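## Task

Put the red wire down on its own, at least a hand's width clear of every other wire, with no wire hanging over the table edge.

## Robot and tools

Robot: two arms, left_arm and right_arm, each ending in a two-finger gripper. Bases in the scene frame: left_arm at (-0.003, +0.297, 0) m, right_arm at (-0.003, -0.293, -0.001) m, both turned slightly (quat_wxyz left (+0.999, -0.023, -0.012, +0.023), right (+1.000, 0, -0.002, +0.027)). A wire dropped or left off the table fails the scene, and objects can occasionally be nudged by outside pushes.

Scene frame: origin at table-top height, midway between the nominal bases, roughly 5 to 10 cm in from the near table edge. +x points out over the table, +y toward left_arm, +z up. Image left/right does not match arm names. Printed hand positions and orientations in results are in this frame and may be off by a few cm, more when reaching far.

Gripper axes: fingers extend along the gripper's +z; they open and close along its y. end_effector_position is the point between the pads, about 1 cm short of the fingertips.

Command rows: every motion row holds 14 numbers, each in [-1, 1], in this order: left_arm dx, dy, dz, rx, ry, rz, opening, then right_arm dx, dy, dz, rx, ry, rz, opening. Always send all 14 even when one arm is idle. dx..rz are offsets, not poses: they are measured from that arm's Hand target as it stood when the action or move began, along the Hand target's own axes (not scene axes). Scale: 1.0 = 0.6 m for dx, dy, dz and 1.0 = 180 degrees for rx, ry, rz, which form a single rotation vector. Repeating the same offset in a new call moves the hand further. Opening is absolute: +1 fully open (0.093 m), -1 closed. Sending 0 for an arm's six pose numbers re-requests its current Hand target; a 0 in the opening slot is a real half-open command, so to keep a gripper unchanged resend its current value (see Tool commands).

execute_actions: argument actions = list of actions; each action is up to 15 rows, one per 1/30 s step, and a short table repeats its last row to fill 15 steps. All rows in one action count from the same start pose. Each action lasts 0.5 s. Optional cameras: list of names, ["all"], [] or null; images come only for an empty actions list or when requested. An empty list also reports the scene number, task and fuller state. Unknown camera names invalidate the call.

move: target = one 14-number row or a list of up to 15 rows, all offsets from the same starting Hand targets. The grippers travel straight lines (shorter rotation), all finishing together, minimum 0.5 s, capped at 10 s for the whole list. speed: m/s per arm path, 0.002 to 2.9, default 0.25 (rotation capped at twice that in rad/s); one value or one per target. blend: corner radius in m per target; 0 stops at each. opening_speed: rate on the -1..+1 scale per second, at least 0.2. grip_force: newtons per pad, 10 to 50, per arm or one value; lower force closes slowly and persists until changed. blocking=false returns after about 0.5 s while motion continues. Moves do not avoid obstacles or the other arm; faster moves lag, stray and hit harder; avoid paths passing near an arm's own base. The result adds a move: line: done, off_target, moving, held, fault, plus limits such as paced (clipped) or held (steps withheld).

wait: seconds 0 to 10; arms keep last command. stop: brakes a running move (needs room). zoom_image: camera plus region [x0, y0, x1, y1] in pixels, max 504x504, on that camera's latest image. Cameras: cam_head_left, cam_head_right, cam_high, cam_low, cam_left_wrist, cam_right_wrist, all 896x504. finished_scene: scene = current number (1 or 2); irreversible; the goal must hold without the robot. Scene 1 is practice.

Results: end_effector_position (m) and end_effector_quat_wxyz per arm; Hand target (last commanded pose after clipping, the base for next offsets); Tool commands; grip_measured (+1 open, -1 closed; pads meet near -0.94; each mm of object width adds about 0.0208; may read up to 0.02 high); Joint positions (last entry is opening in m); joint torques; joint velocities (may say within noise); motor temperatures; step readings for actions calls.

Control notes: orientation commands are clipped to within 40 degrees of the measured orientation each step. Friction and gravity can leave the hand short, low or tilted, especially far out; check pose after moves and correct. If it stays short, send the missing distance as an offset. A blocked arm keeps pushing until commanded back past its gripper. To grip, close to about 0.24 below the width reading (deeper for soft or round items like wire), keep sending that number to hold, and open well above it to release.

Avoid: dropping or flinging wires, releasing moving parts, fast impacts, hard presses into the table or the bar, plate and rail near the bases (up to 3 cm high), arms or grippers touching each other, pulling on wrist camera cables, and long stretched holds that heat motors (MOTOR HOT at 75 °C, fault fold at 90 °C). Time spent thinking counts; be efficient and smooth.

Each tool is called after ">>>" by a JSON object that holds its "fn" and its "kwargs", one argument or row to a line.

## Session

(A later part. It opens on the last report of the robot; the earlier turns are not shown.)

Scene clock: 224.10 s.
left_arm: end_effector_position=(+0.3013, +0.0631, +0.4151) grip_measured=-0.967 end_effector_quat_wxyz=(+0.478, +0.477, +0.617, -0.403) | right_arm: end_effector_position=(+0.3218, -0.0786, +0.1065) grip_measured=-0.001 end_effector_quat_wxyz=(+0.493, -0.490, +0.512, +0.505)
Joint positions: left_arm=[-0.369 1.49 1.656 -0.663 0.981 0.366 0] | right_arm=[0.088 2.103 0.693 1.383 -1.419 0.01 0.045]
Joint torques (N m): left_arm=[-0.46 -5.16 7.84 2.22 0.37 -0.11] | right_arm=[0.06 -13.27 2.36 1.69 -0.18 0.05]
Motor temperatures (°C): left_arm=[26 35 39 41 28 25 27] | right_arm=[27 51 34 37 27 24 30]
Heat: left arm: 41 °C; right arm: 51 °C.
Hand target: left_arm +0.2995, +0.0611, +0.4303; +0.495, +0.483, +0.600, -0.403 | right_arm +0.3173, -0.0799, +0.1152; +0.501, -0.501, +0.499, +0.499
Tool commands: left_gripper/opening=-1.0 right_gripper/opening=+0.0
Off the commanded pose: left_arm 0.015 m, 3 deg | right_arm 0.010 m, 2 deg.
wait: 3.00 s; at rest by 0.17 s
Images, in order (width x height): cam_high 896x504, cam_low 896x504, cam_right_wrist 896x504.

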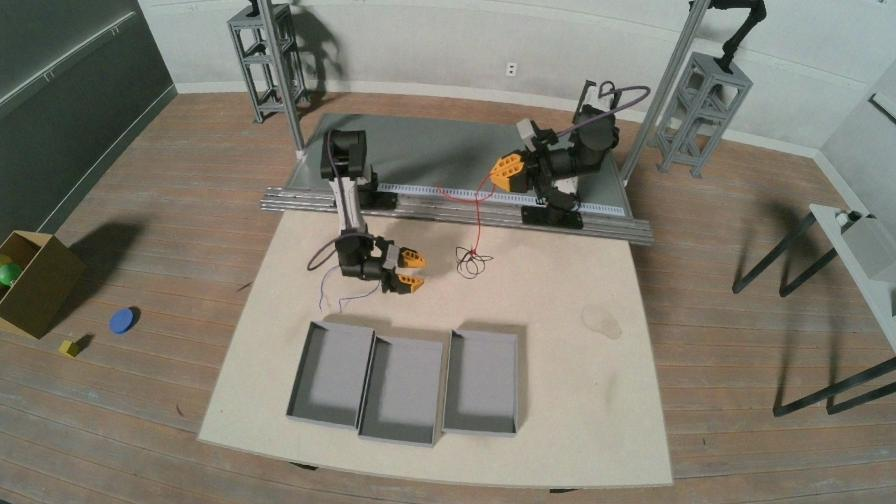

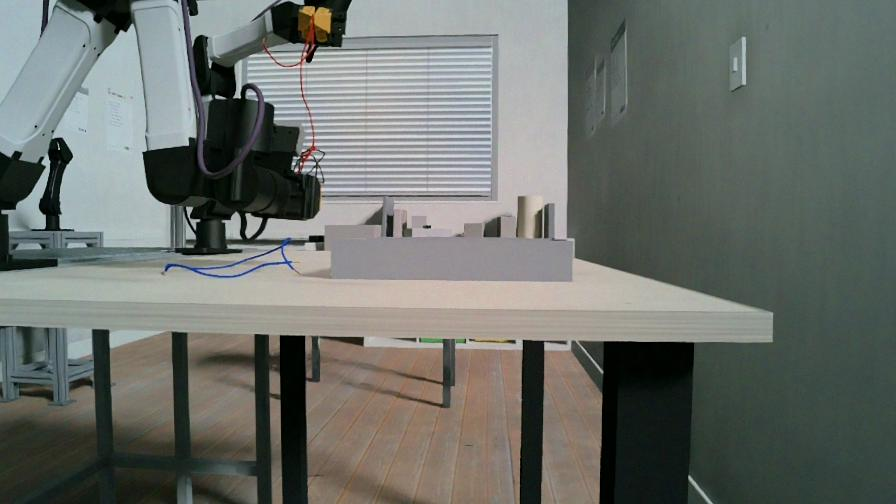

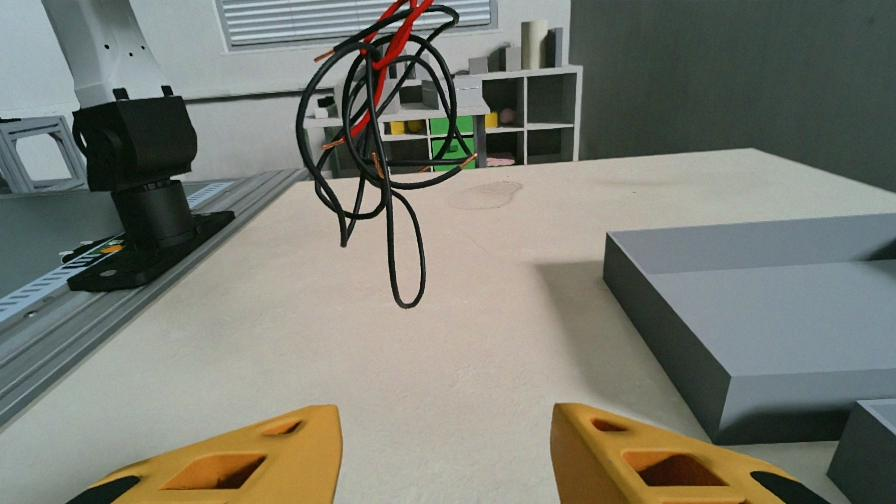

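>>> {"fn": "move", "kwargs": {
  "target": [0,0,0,0,0,0,-1,0.045,0.02,0.133,0,0,0,0],
  "cameras": ["cam_right_wrist","cam_high"],
  "speed": 0.12
}}

>>> {"fn": "zoom_image", "kwargs": {
  "camera": "cam_high",
  "region": [380, 180, 560, 300]
}}

Scene clock: 232.80 s.
left_arm: end_effector_position=(+0.3013, +0.0631, +0.4151) grip_measured=-0.967 end_effector_quat_wxyz=(+0.478, +0.477, +0.617, -0.403) | right_arm: end_effector_position=(+0.2994, -0.0024, +0.0900) grip_measured=-0.001 end_effector_quat_wxyz=(+0.492, -0.501, +0.500, +0.506)
Joint positions: left_arm=[-0.369 1.49 1.656 -0.663 0.981 0.366 0] | right_arm=[0.327 2.185 0.708 1.466 -1.206 0.006 0.045]
Joint torques (N m): left_arm=[-0.49 -5.12 7.79 2.22 0.34 -0.11] | right_arm=[0.44 -9.02 4.4 1.82 0.14 0.09]
Heat: left arm: 40 °C; right arm: 51 °C.
Hand target: left_arm +0.2995, +0.0611, +0.4303; +0.495, +0.483, +0.600, -0.403 | right_arm +0.3053, +0.0000, +0.0882; +0.501, -0.501, +0.499, +0.499
Off the commanded pose: left_arm 0.015 m, 3 deg | right_arm 0.007 m, 1 deg.
move: off_target (left_arm)
Images, in order (width x height): cam_high 896x504, cam_right_wrist 896x504.

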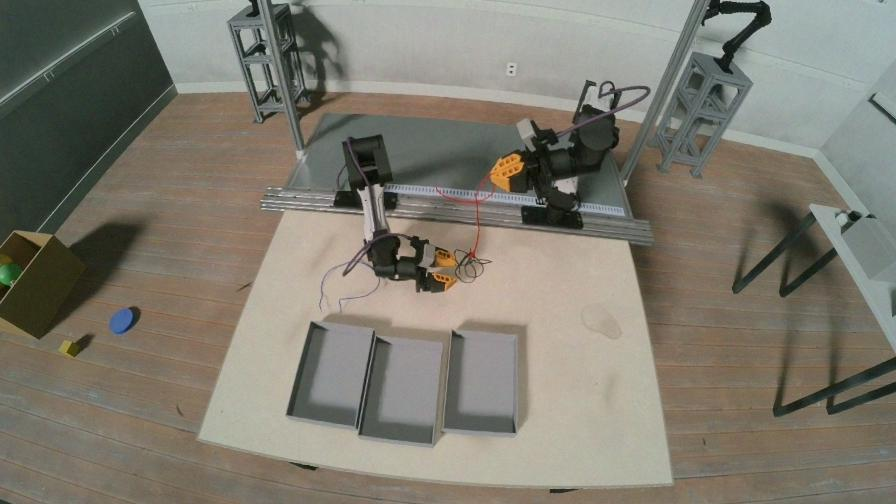

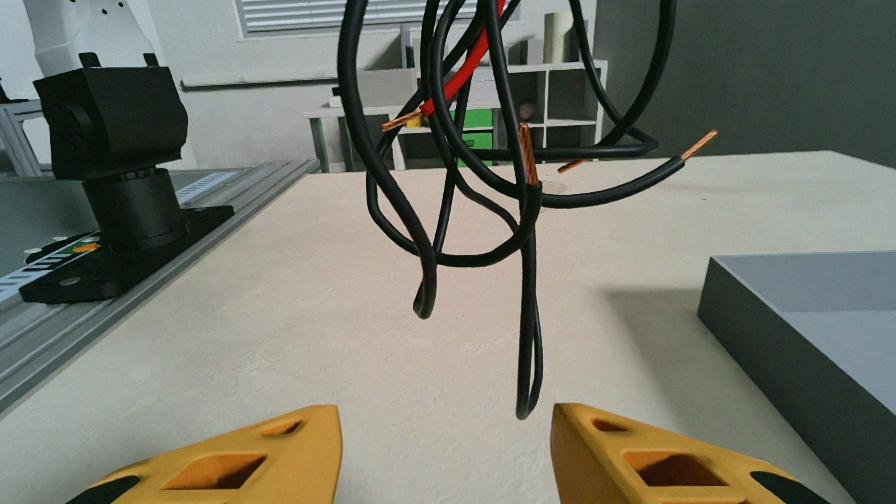

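Scaled by 2.800 from the camera's 896x504 image, which has a finer 1280x720 frame.

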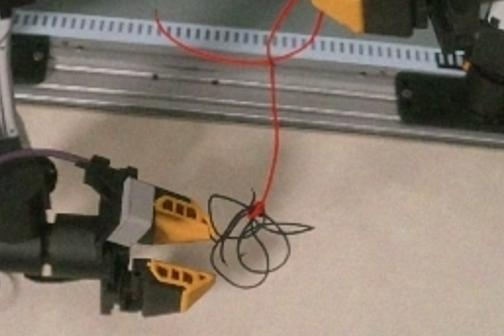

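>>> {"fn": "move", "kwargs": {
  "target": [
    [0,0,0,0,0,0,-1,0.03,-0.033,0.064,0,0,0,0],
    [0,0,0,0,0,0,-1,0.03,-0.033,0.064,0,0,0,-1]
  ],
  "cameras": ["cam_right_wrist","cam_high"],
  "speed": 0.1,
  "opening_speed": 1
}}

>>> {"fn": "zoom_image", "kwargs": {
  "camera": "cam_high",
  "region": [380, 180, 560, 300]
}}

Scene clock: 238.87 s.
left_arm: end_effector_position=(+0.3013, +0.0631, +0.4151) grip_measured=-0.967 end_effector_quat_wxyz=(+0.478, +0.477, +0.617, -0.403) | right_arm: end_effector_position=(+0.3207, +0.0347, +0.0753) grip_measured=-0.988 end_effector_quat_wxyz=(+0.500, -0.503, +0.494, +0.503)
Joint positions: left_arm=[-0.369 1.49 1.656 -0.663 0.981 0.366 0] | right_arm=[0.401 2.31 0.867 1.453 -1.128 0.006 0]
Joint torques (N m): left_arm=[-0.46 -5.19 7.84 2.24 0.36 -0.11] | right_arm=[0.94 -10.51 4.82 1.69 0.18 0.09]
Heat: left arm: 40 °C; right arm: 52 °C.
Hand target: left_arm +0.2995, +0.0611, +0.4303; +0.495, +0.483, +0.600, -0.403 | right_arm +0.3253, +0.0384, +0.0703; +0.501, -0.500, +0.499, +0.499
Off the commanded pose: left_arm 0.015 m, 3 deg | right_arm 0.008 m, 1 deg.
move: off_target (left_arm)
Images, in order (width x height): cam_high 896x504, cam_right_wrist 896x504.

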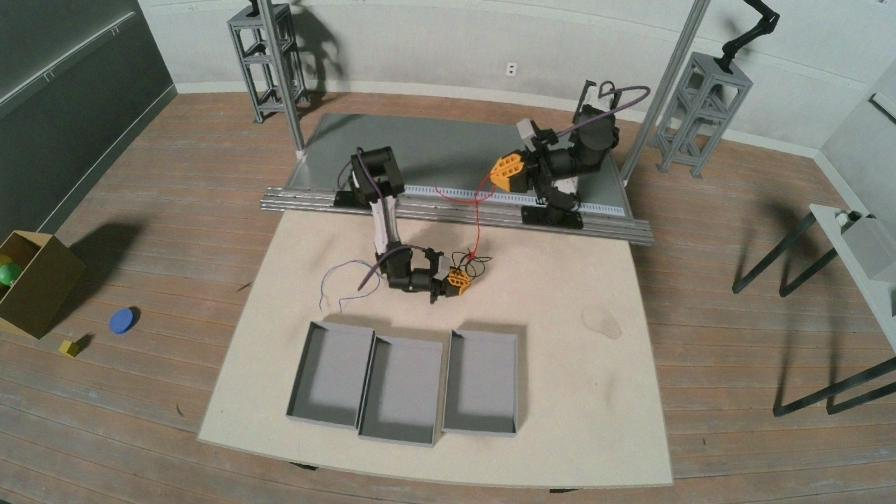

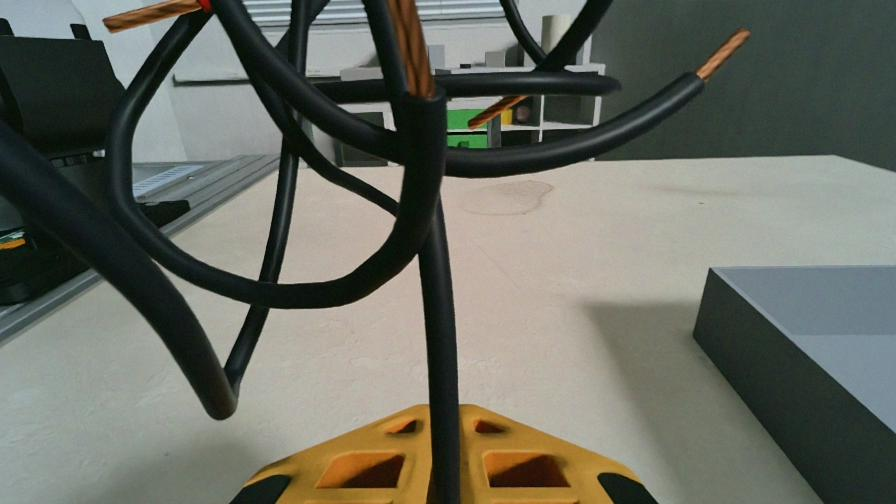

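Scaled by 2.800 from the camera's 896x504 image, which has a finer 1280x720 frame.

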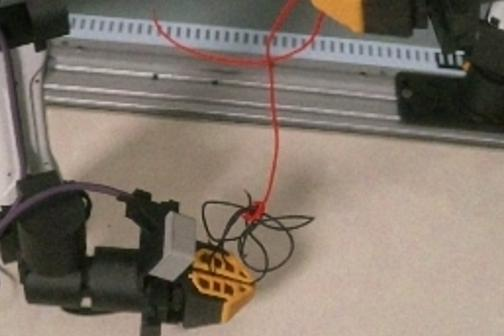

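Only the one loop. Pull gently.

>>> {"fn": "move", "kwargs": {
  "target": [0,0,0,0,0,0,-1,0,0,-0.2,0,0,0,-1],
  "cameras": ["cam_right_wrist","cam_high","cam_left_wrist"],
  "speed": 0.06
}}

>>> {"fn": "zoom_image", "kwargs": {
  "camera": "cam_high",
  "region": [380, 180, 560, 300]
}}

Scene clock: 253.67 s.
left_arm: end_effector_position=(+0.3009, +0.0632, +0.4143) grip_measured=-0.967 end_effector_quat_wxyz=(+0.476, +0.476, +0.619, -0.404) | right_arm: end_effector_position=(+0.3276, -0.0792, +0.0609) grip_measured=-0.988 end_effector_quat_wxyz=(+0.484, -0.486, +0.518, +0.512)
Joint positions: left_arm=[-0.369 1.49 1.656 -0.668 0.981 0.366 0] | right_arm=[0.083 2.297 0.742 1.486 -1.43 -0.004 0]
Joint torques (N m): left_arm=[-0.43 -5.12 7.82 2.28 0.37 -0.11] | right_arm=[-0.39 -13.3 1.57 1.93 -0.18 -0.02]
Heat: left arm: 40 °C; right arm: 53 °C.
Hand target: left_arm +0.2995, +0.0611, +0.4303; +0.495, +0.483, +0.600, -0.403 | right_arm +0.3252, -0.0816, +0.0702; +0.501, -0.500, +0.499, +0.499
Off the commanded pose: left_arm 0.016 m, 3 deg | right_arm 0.010 m, 4 deg.
move: off_target (left_arm, right_arm)
Images, in order (width x height): cam_high 896x504, cam_left_wrist 896x504, cam_right_wrist 896x504.

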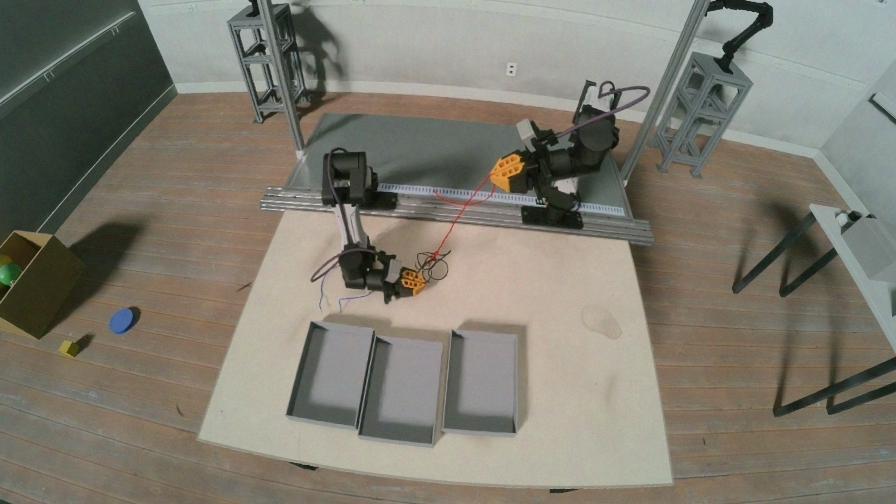

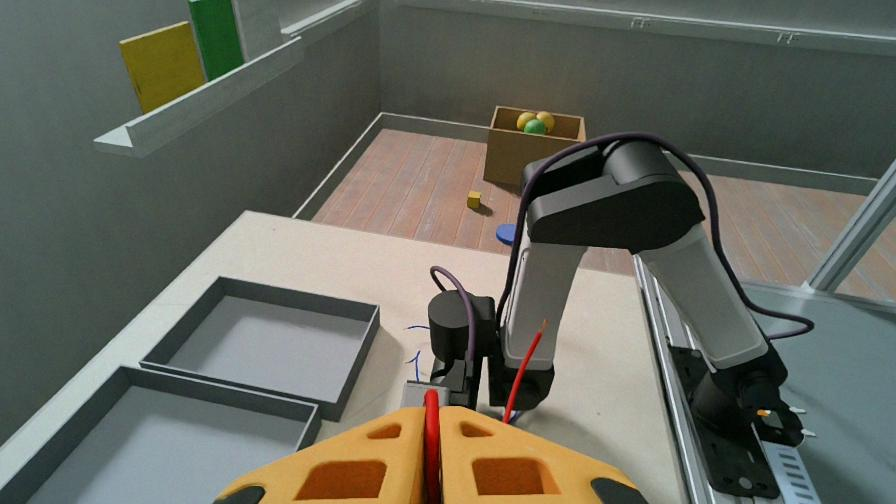

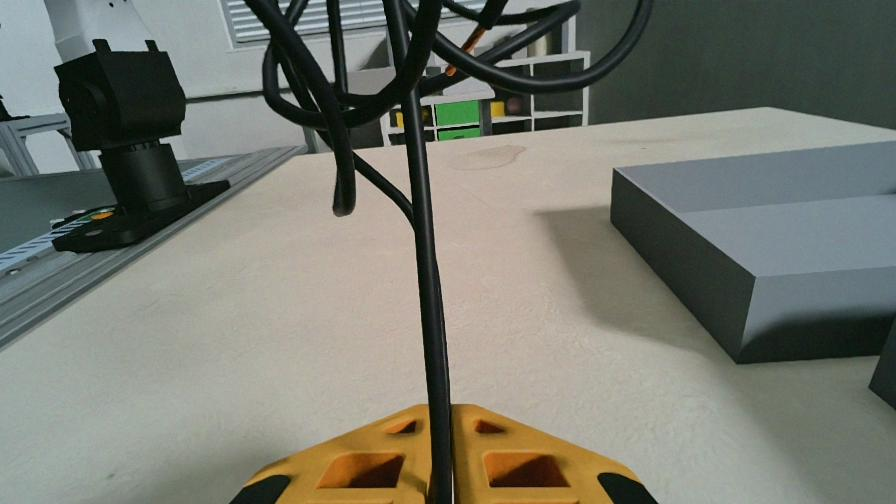

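Scaled by 2.800 from the camera's 896x504 image, which has a finer 1280x720 frame.

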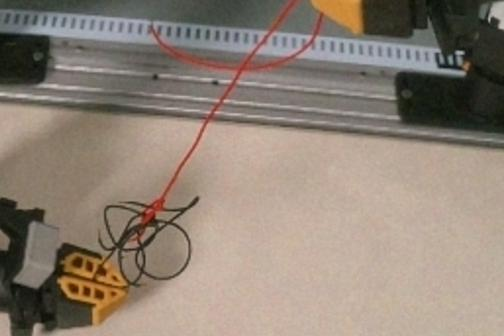

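>>> {"fn": "move", "kwargs": {
  "target": [0,0,0,0,0,0,-1,0.01,-0.03,-0.15,0.12,0,0,-1],
  "cameras": ["cam_right_wrist","cam_high","cam_low"],
  "speed": 0.05
}}

>>> {"fn": "zoom_image", "kwargs": {
  "camera": "cam_high",
  "region": [360, 180, 540, 300]
}}

>>> {"fn": "zoom_image", "kwargs": {
  "camera": "cam_low",
  "region": [200, 0, 420, 220]
}}

Scene clock: 260.70 s.
left_arm: end_effector_position=(+0.3003, +0.0637, +0.4109) grip_measured=-0.967 end_effector_quat_wxyz=(+0.470, +0.473, +0.626, -0.404) | right_arm: end_effector_position=(+0.3366, -0.1650, +0.0528) grip_measured=-0.988 end_effector_quat_wxyz=(+0.541, -0.391, +0.604, +0.434)
Joint positions: left_arm=[-0.37 1.49 1.656 -0.687 0.973 0.366 0] | right_arm=[-0.164 2.231 0.555 1.494 -1.358 -0.074 0]
Joint torques (N m): left_arm=[-0.35 -5.22 7.79 2.48 0.45 -0.1] | right_arm=[-1.32 -11.49 1.1 2.49 0.19 -0.08]
Motor temperatures (°C): left_arm=[25 35 39 42 28 25 27] | right_arm=[27 55 33 38 27 24 30]
Heat: left arm: 42 °C; right arm: 55 °C.
Hand target: left_arm +0.2994, +0.0611, +0.4303; +0.495, +0.483, +0.600, -0.403 | right_arm +0.3433, -0.1716, +0.0642; +0.586, -0.398, +0.584, +0.397
Off the commanded pose: left_arm 0.020 m, 4 deg | right_arm 0.015 m, 7 deg.
joint sent to its limit (right arm) — joint 4 (wrist pitch), upper limit. The joint targets still meet the commanded pose.
move: off_target (left_arm, right_arm)
Images, in order (width x height): cam_high 896x504, cam_low 896x504, cam_right_wrist 896x504.

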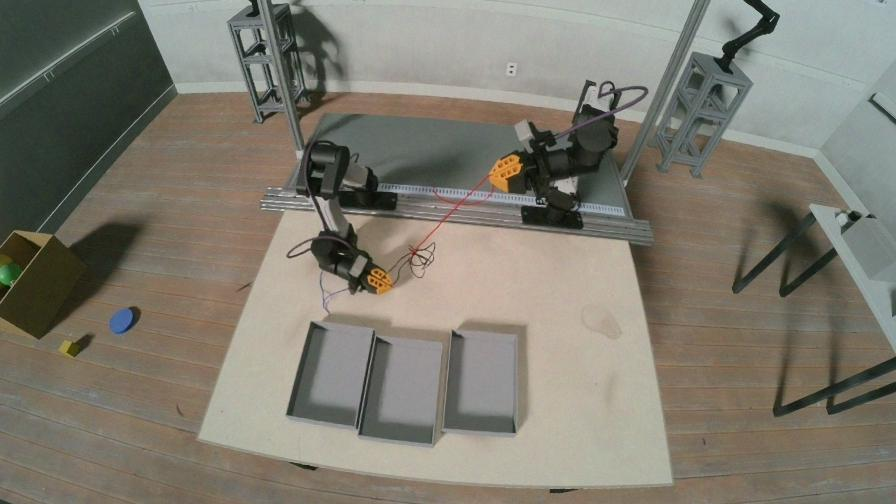

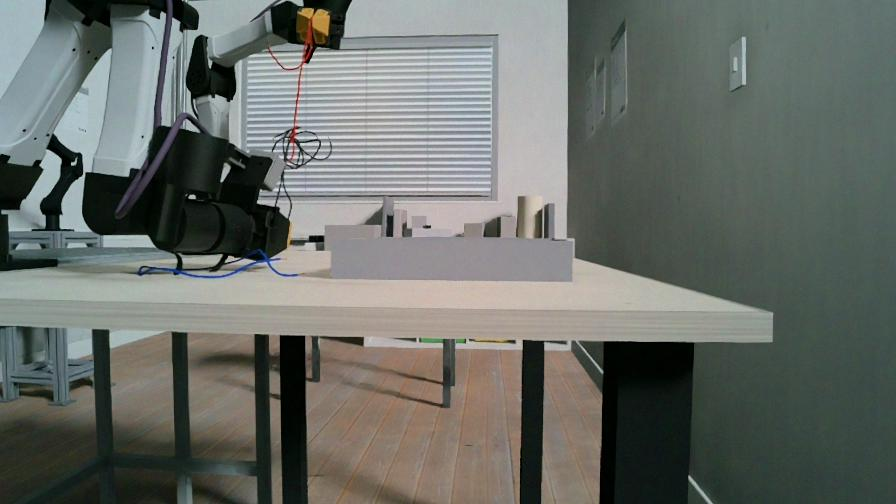

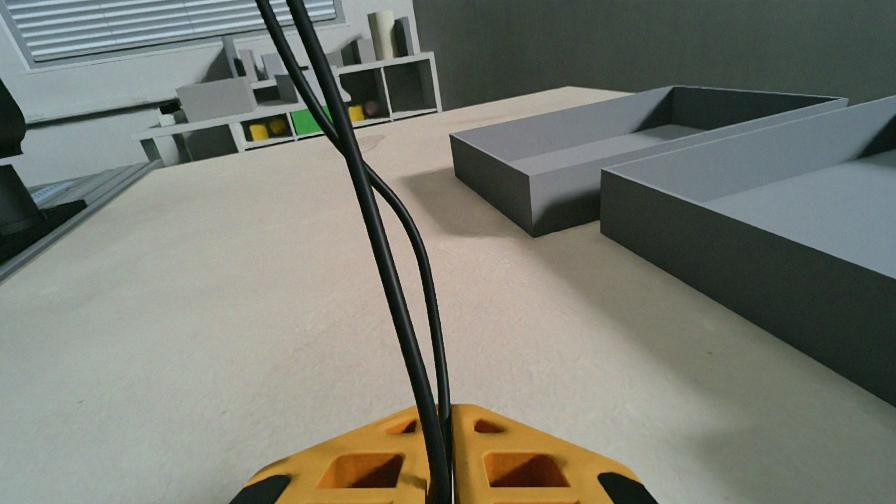

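Scaled by 2.800 from the camera's 896x504 image, which has a finer 1280x720 frame.

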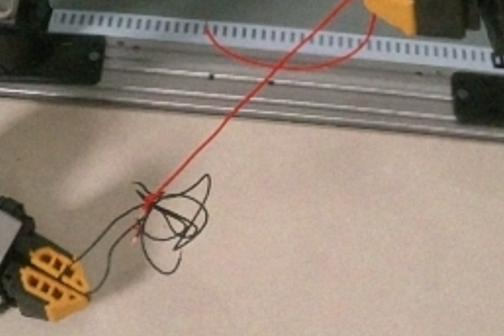

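Scaled by 2.291 from the camera's 896x504 image, which has a finer 1280x720 frame.

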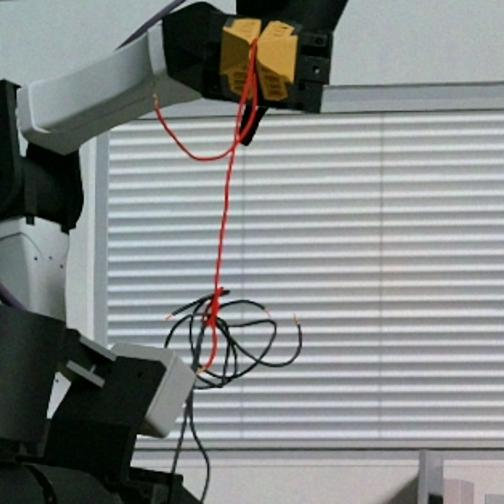

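>>> {"fn": "move", "kwargs": {
  "target": [0,0,0,0,0,0,-1,-0.03,-0.1,-0.19,0.1,0,0,-1],
  "cameras": ["cam_right_wrist","cam_high","cam_low"],
  "speed": 0.05
}}

>>> {"fn": "zoom_image", "kwargs": {
  "camera": "cam_high",
  "region": [330, 180, 510, 300]
}}

>>> {"fn": "zoom_image", "kwargs": {
  "camera": "cam_low",
  "region": [200, 0, 420, 220]
}}

Scene clock: 268.30 s.
left_arm: end_effector_position=(+0.2998, +0.0617, +0.4142) grip_measured=-0.967 end_effector_quat_wxyz=(+0.476, +0.478, +0.618, -0.404) | right_arm: end_effector_position=(+0.3517, -0.2932, +0.0681) grip_measured=-0.988 end_effector_quat_wxyz=(+0.614, -0.286, +0.656, +0.333)
Joint positions: left_arm=[-0.374 1.49 1.656 -0.668 0.979 0.366 0] | right_arm=[-0.54 2.169 0.527 1.492 -1.393 -0.059 0]
Joint torques (N m): left_arm=[-0.05 -5.18 7.86 2.3 0.37 -0.1] | right_arm=[-0.69 -11.4 2.77 2.38 0.02 0.3]
Motor temperatures (°C): left_arm=[25 35 40 42 28 25 27] | right_arm=[27 55 33 39 27 24 30]
Heat: left arm: 42 °C; right arm: 55 °C.
Hand target: left_arm +0.2994, +0.0610, +0.4303; +0.495, +0.483, +0.600, -0.403 | right_arm +0.3569, -0.2997, +0.0821; +0.641, -0.301, +0.639, +0.301
Off the commanded pose: left_arm 0.016 m, 3 deg | right_arm 0.016 m, 5 deg.
move: off_target (left_arm, right_arm)
Images, in order (width x height): cam_high 896x504, cam_low 896x504, cam_right_wrist 896x504.

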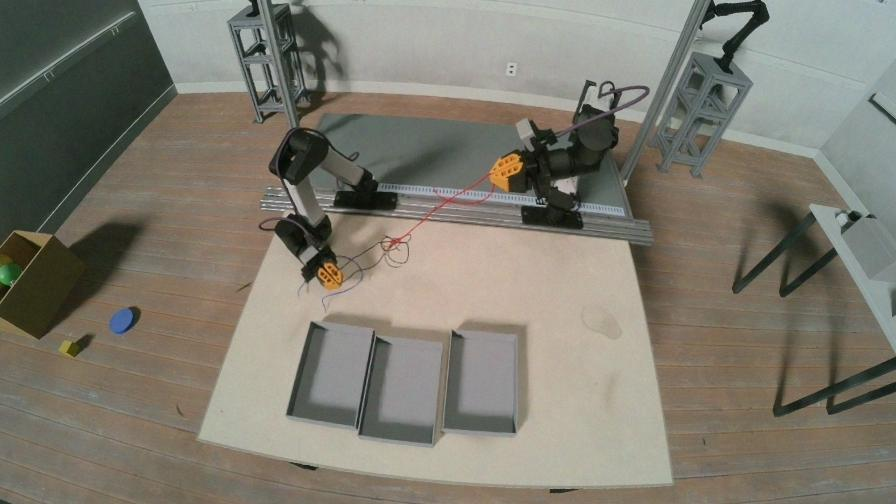

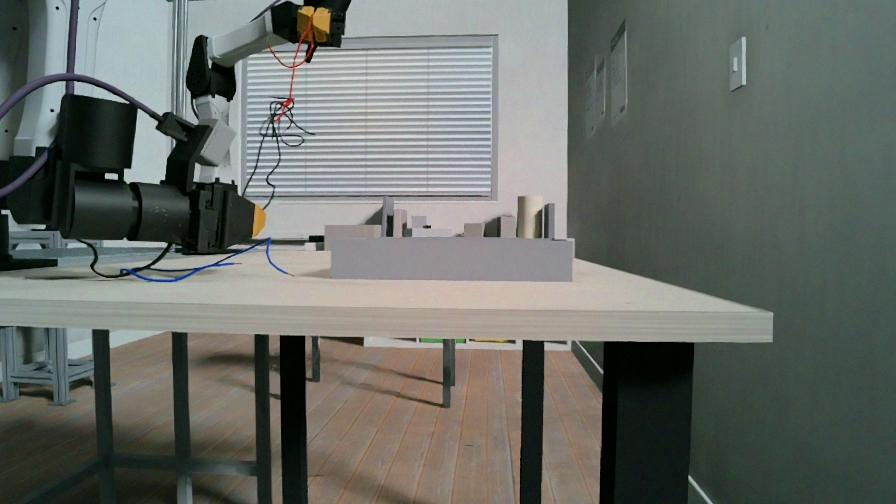

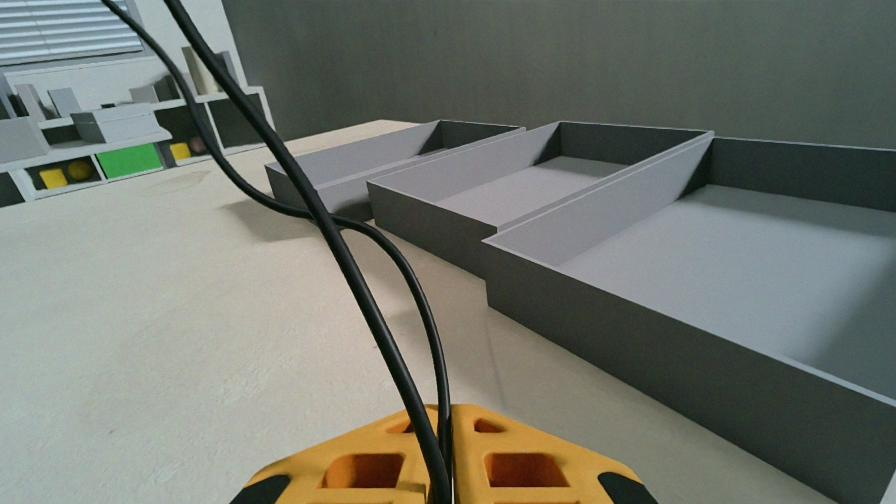

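Scaled by 2.800 from the camera's 896x504 image, which has a finer 1280x720 frame.

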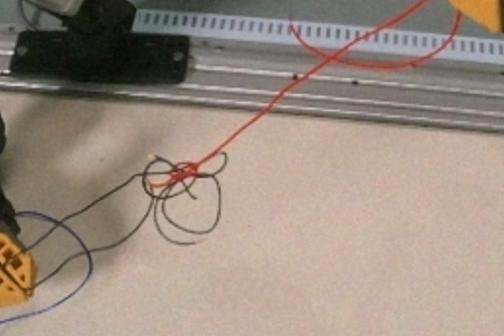

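Scaled by 2.291 from the camera's 896x504 image, which has a finer 1280x720 frame.

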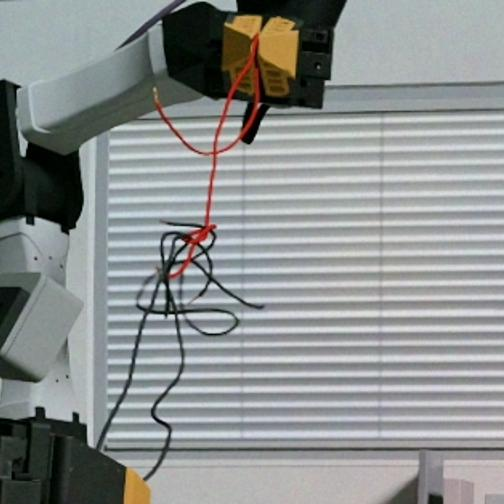

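>>> {"fn": "move", "kwargs": {
  "target": [0.03,0.052,-0.24,0,0,0,-1,0,0,0,0,0,0,-1],
  "cameras": ["cam_high","cam_low","cam_left_wrist"],
  "speed": 0.06
}}

>>> {"fn": "zoom_image", "kwargs": {
  "camera": "cam_high",
  "region": [330, 180, 510, 300]
}}

>>> {"fn": "zoom_image", "kwargs": {
  "camera": "cam_low",
  "region": [200, 0, 420, 220]
}}

Scene clock: 275.03 s.
left_arm: end_effector_position=(+0.3007, +0.2083, +0.4343) grip_measured=-0.967 end_effector_quat_wxyz=(+0.511, +0.455, +0.615, -0.392) | right_arm: end_effector_position=(+0.3517, -0.2932, +0.0681) grip_measured=-0.988 end_effector_quat_wxyz=(+0.614, -0.285, +0.656, +0.333)
Joint positions: left_arm=[0.136 1.659 2.059 -1.577 1.331 1.138 0] | right_arm=[-0.54 2.169 0.527 1.492 -1.393 -0.058 0]
Joint torques (N m): left_arm=[0.2 -4.97 5.67 0.88 0.72 0.16] | right_arm=[-0.49 -11.45 2.61 2.32 0.08 0.26]
Motor temperatures (°C): left_arm=[25 35 40 42 28 25 27] | right_arm=[27 56 32 39 27 24 30]
Heat: left arm: 42 °C; right arm: 56 °C.
Hand target: left_arm +0.2996, +0.2092, +0.4392; +0.495, +0.483, +0.600, -0.403 | right_arm +0.3569, -0.2997, +0.0821; +0.641, -0.301, +0.639, +0.301
Off the commanded pose: left_arm 0.005 m, 4 deg | right_arm 0.016 m, 6 deg.
joint sent to its limit (left arm) — joint 4 (wrist pitch), lower limit. The joint targets are off in orientation, not in position.
move: off_target (left_arm, right_arm)
Images, in order (width x height): cam_high 896x504, cam_low 896x504, cam_left_wrist 896x504.

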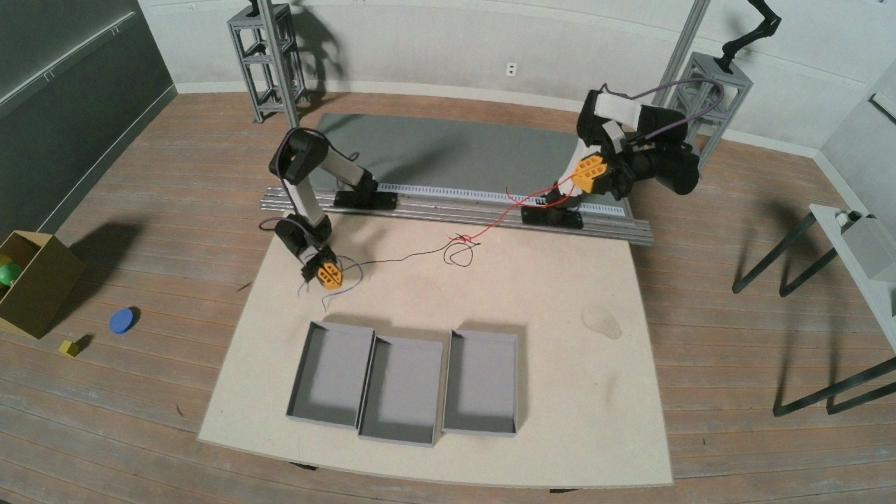

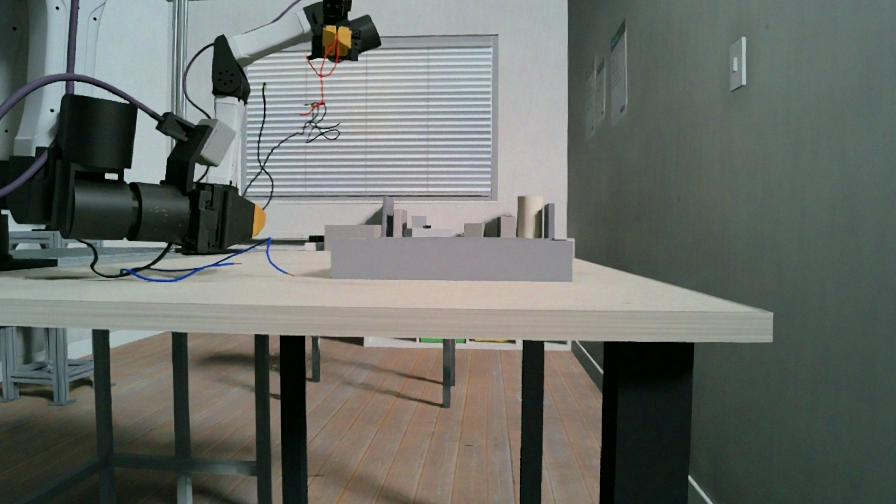

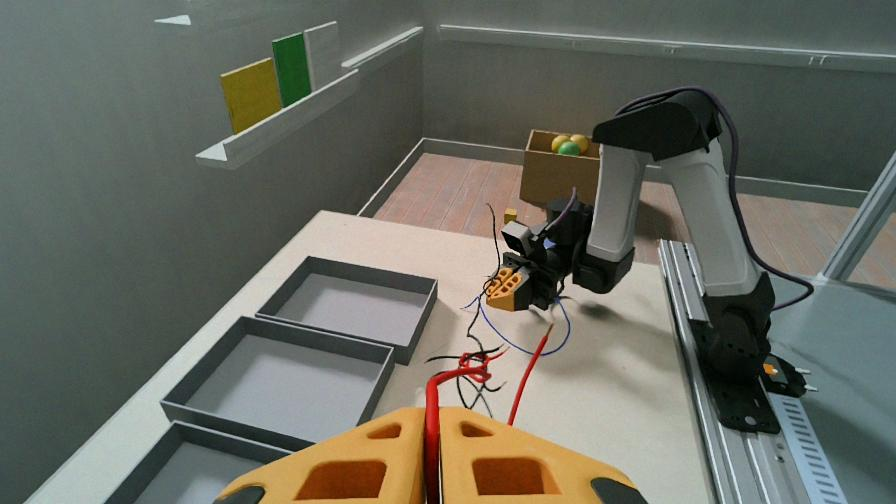

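Scaled by 2.800 from the camera's 896x504 image, which has a finer 1280x720 frame.

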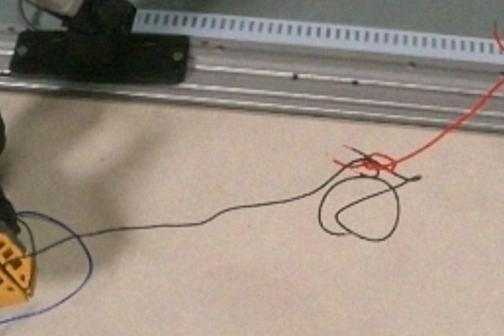

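Scaled by 2.291 from the camera's 896x504 image, which has a finer 1280x720 frame.

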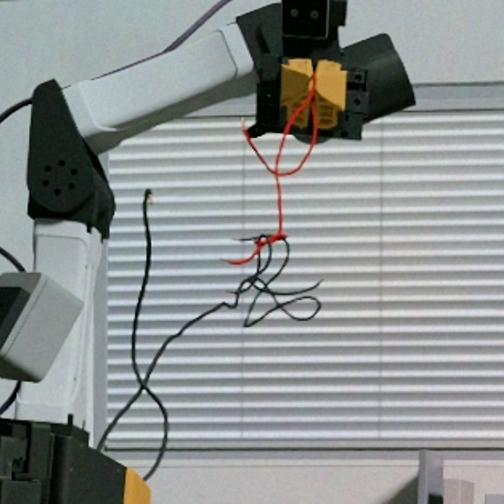

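>>> {"fn": "move", "kwargs": {
  "target": [0.01,0.017,-0.09,0,0,0,-1,0,-0.096,-0.115,0,0,0,-1],
  "cameras": ["cam_high","cam_low","cam_left_wrist"],
  "speed": 0.05
}}

>>> {"fn": "zoom_image", "kwargs": {
  "camera": "cam_high",
  "region": [330, 180, 510, 300]
}}

>>> {"fn": "zoom_image", "kwargs": {
  "camera": "cam_low",
  "region": [200, 0, 420, 220]
}}

Scene clock: 281.70 s.
left_arm: end_effector_position=(+0.3092, +0.2666, +0.4338) grip_measured=-0.967 end_effector_quat_wxyz=(+0.561, +0.395, +0.632, -0.361) | right_arm: end_effector_position=(+0.3570, -0.3862, +0.0856) grip_measured=-0.988 end_effector_quat_wxyz=(+0.650, -0.292, +0.644, +0.280)
Joint positions: left_arm=[0.332 1.638 2.004 -1.577 1.397 1.19 0] | right_arm=[-0.776 2.198 0.712 1.444 -1.556 -0.058 0]
Joint torques (N m): left_arm=[0.23 -7.46 4.37 0.83 0.72 0.17] | right_arm=[-0.27 -9.14 3.93 1.36 -0.13 0.25]
Motor temperatures (°C): left_arm=[25 36 40 40 28 25 27] | right_arm=[27 56 32 39 27 24 30]
Heat: left arm: 40 °C; right arm: 56 °C.
Hand target: left_arm +0.2983, +0.2644, +0.4433; +0.495, +0.483, +0.600, -0.403 | right_arm +0.3573, -0.3895, +0.0821; +0.641, -0.301, +0.639, +0.301
Off the commanded pose: left_arm 0.015 m, 14 deg | right_arm 0.005 m, 3 deg.
joint sent to its limit (left arm) — joint 4 (wrist pitch), lower limit. The joint targets are off in orientation, not in position.
joint sent to its limit (right arm) — joint 5 (wrist yaw), lower limit. The joint targets still meet the commanded pose.
move: off_target (left_arm, right_arm)
Images, in order (width x height): cam_high 896x504, cam_low 896x504, cam_left_wrist 896x504.

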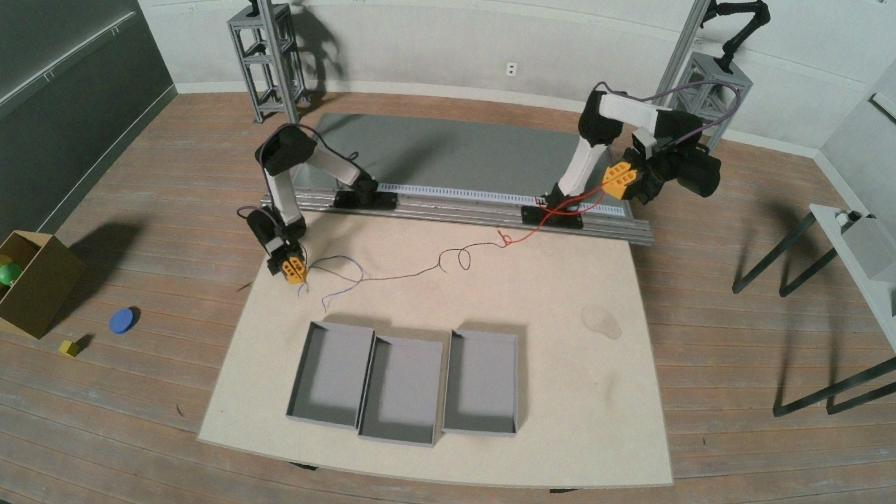

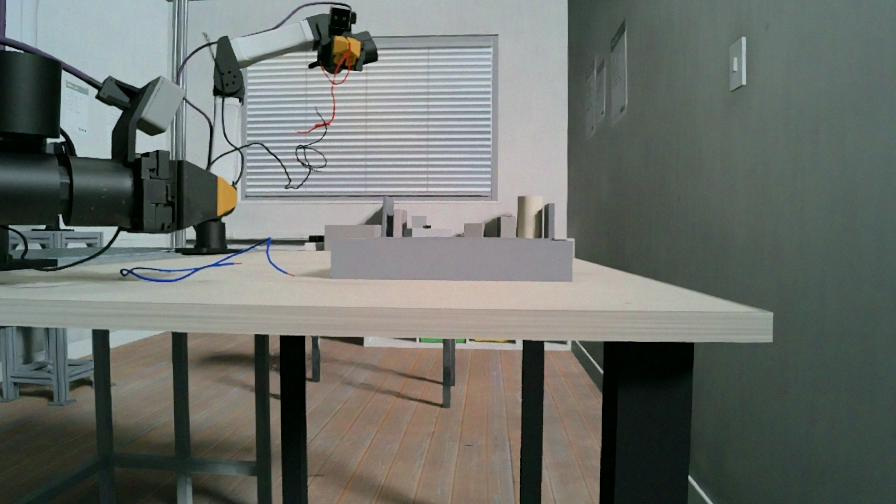

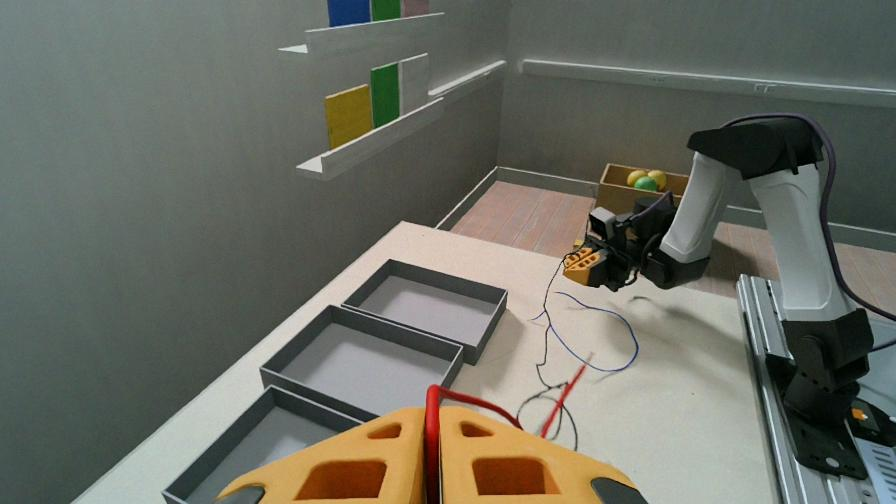

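Scaled by 2.800 from the camera's 896x504 image, which has a finer 1280x720 frame.

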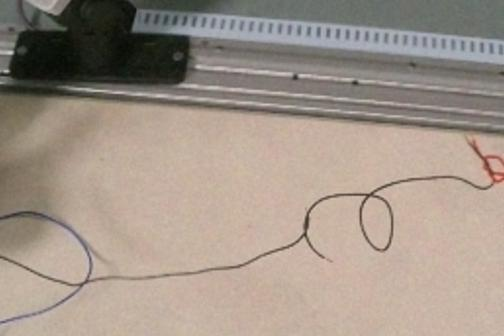

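Scaled by 2.291 from the camera's 896x504 image, which has a finer 1280x720 frame.

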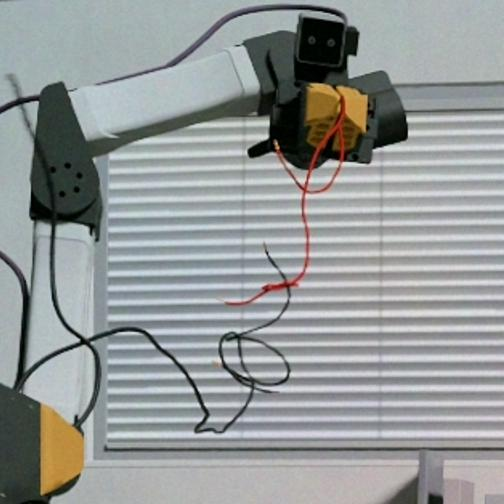

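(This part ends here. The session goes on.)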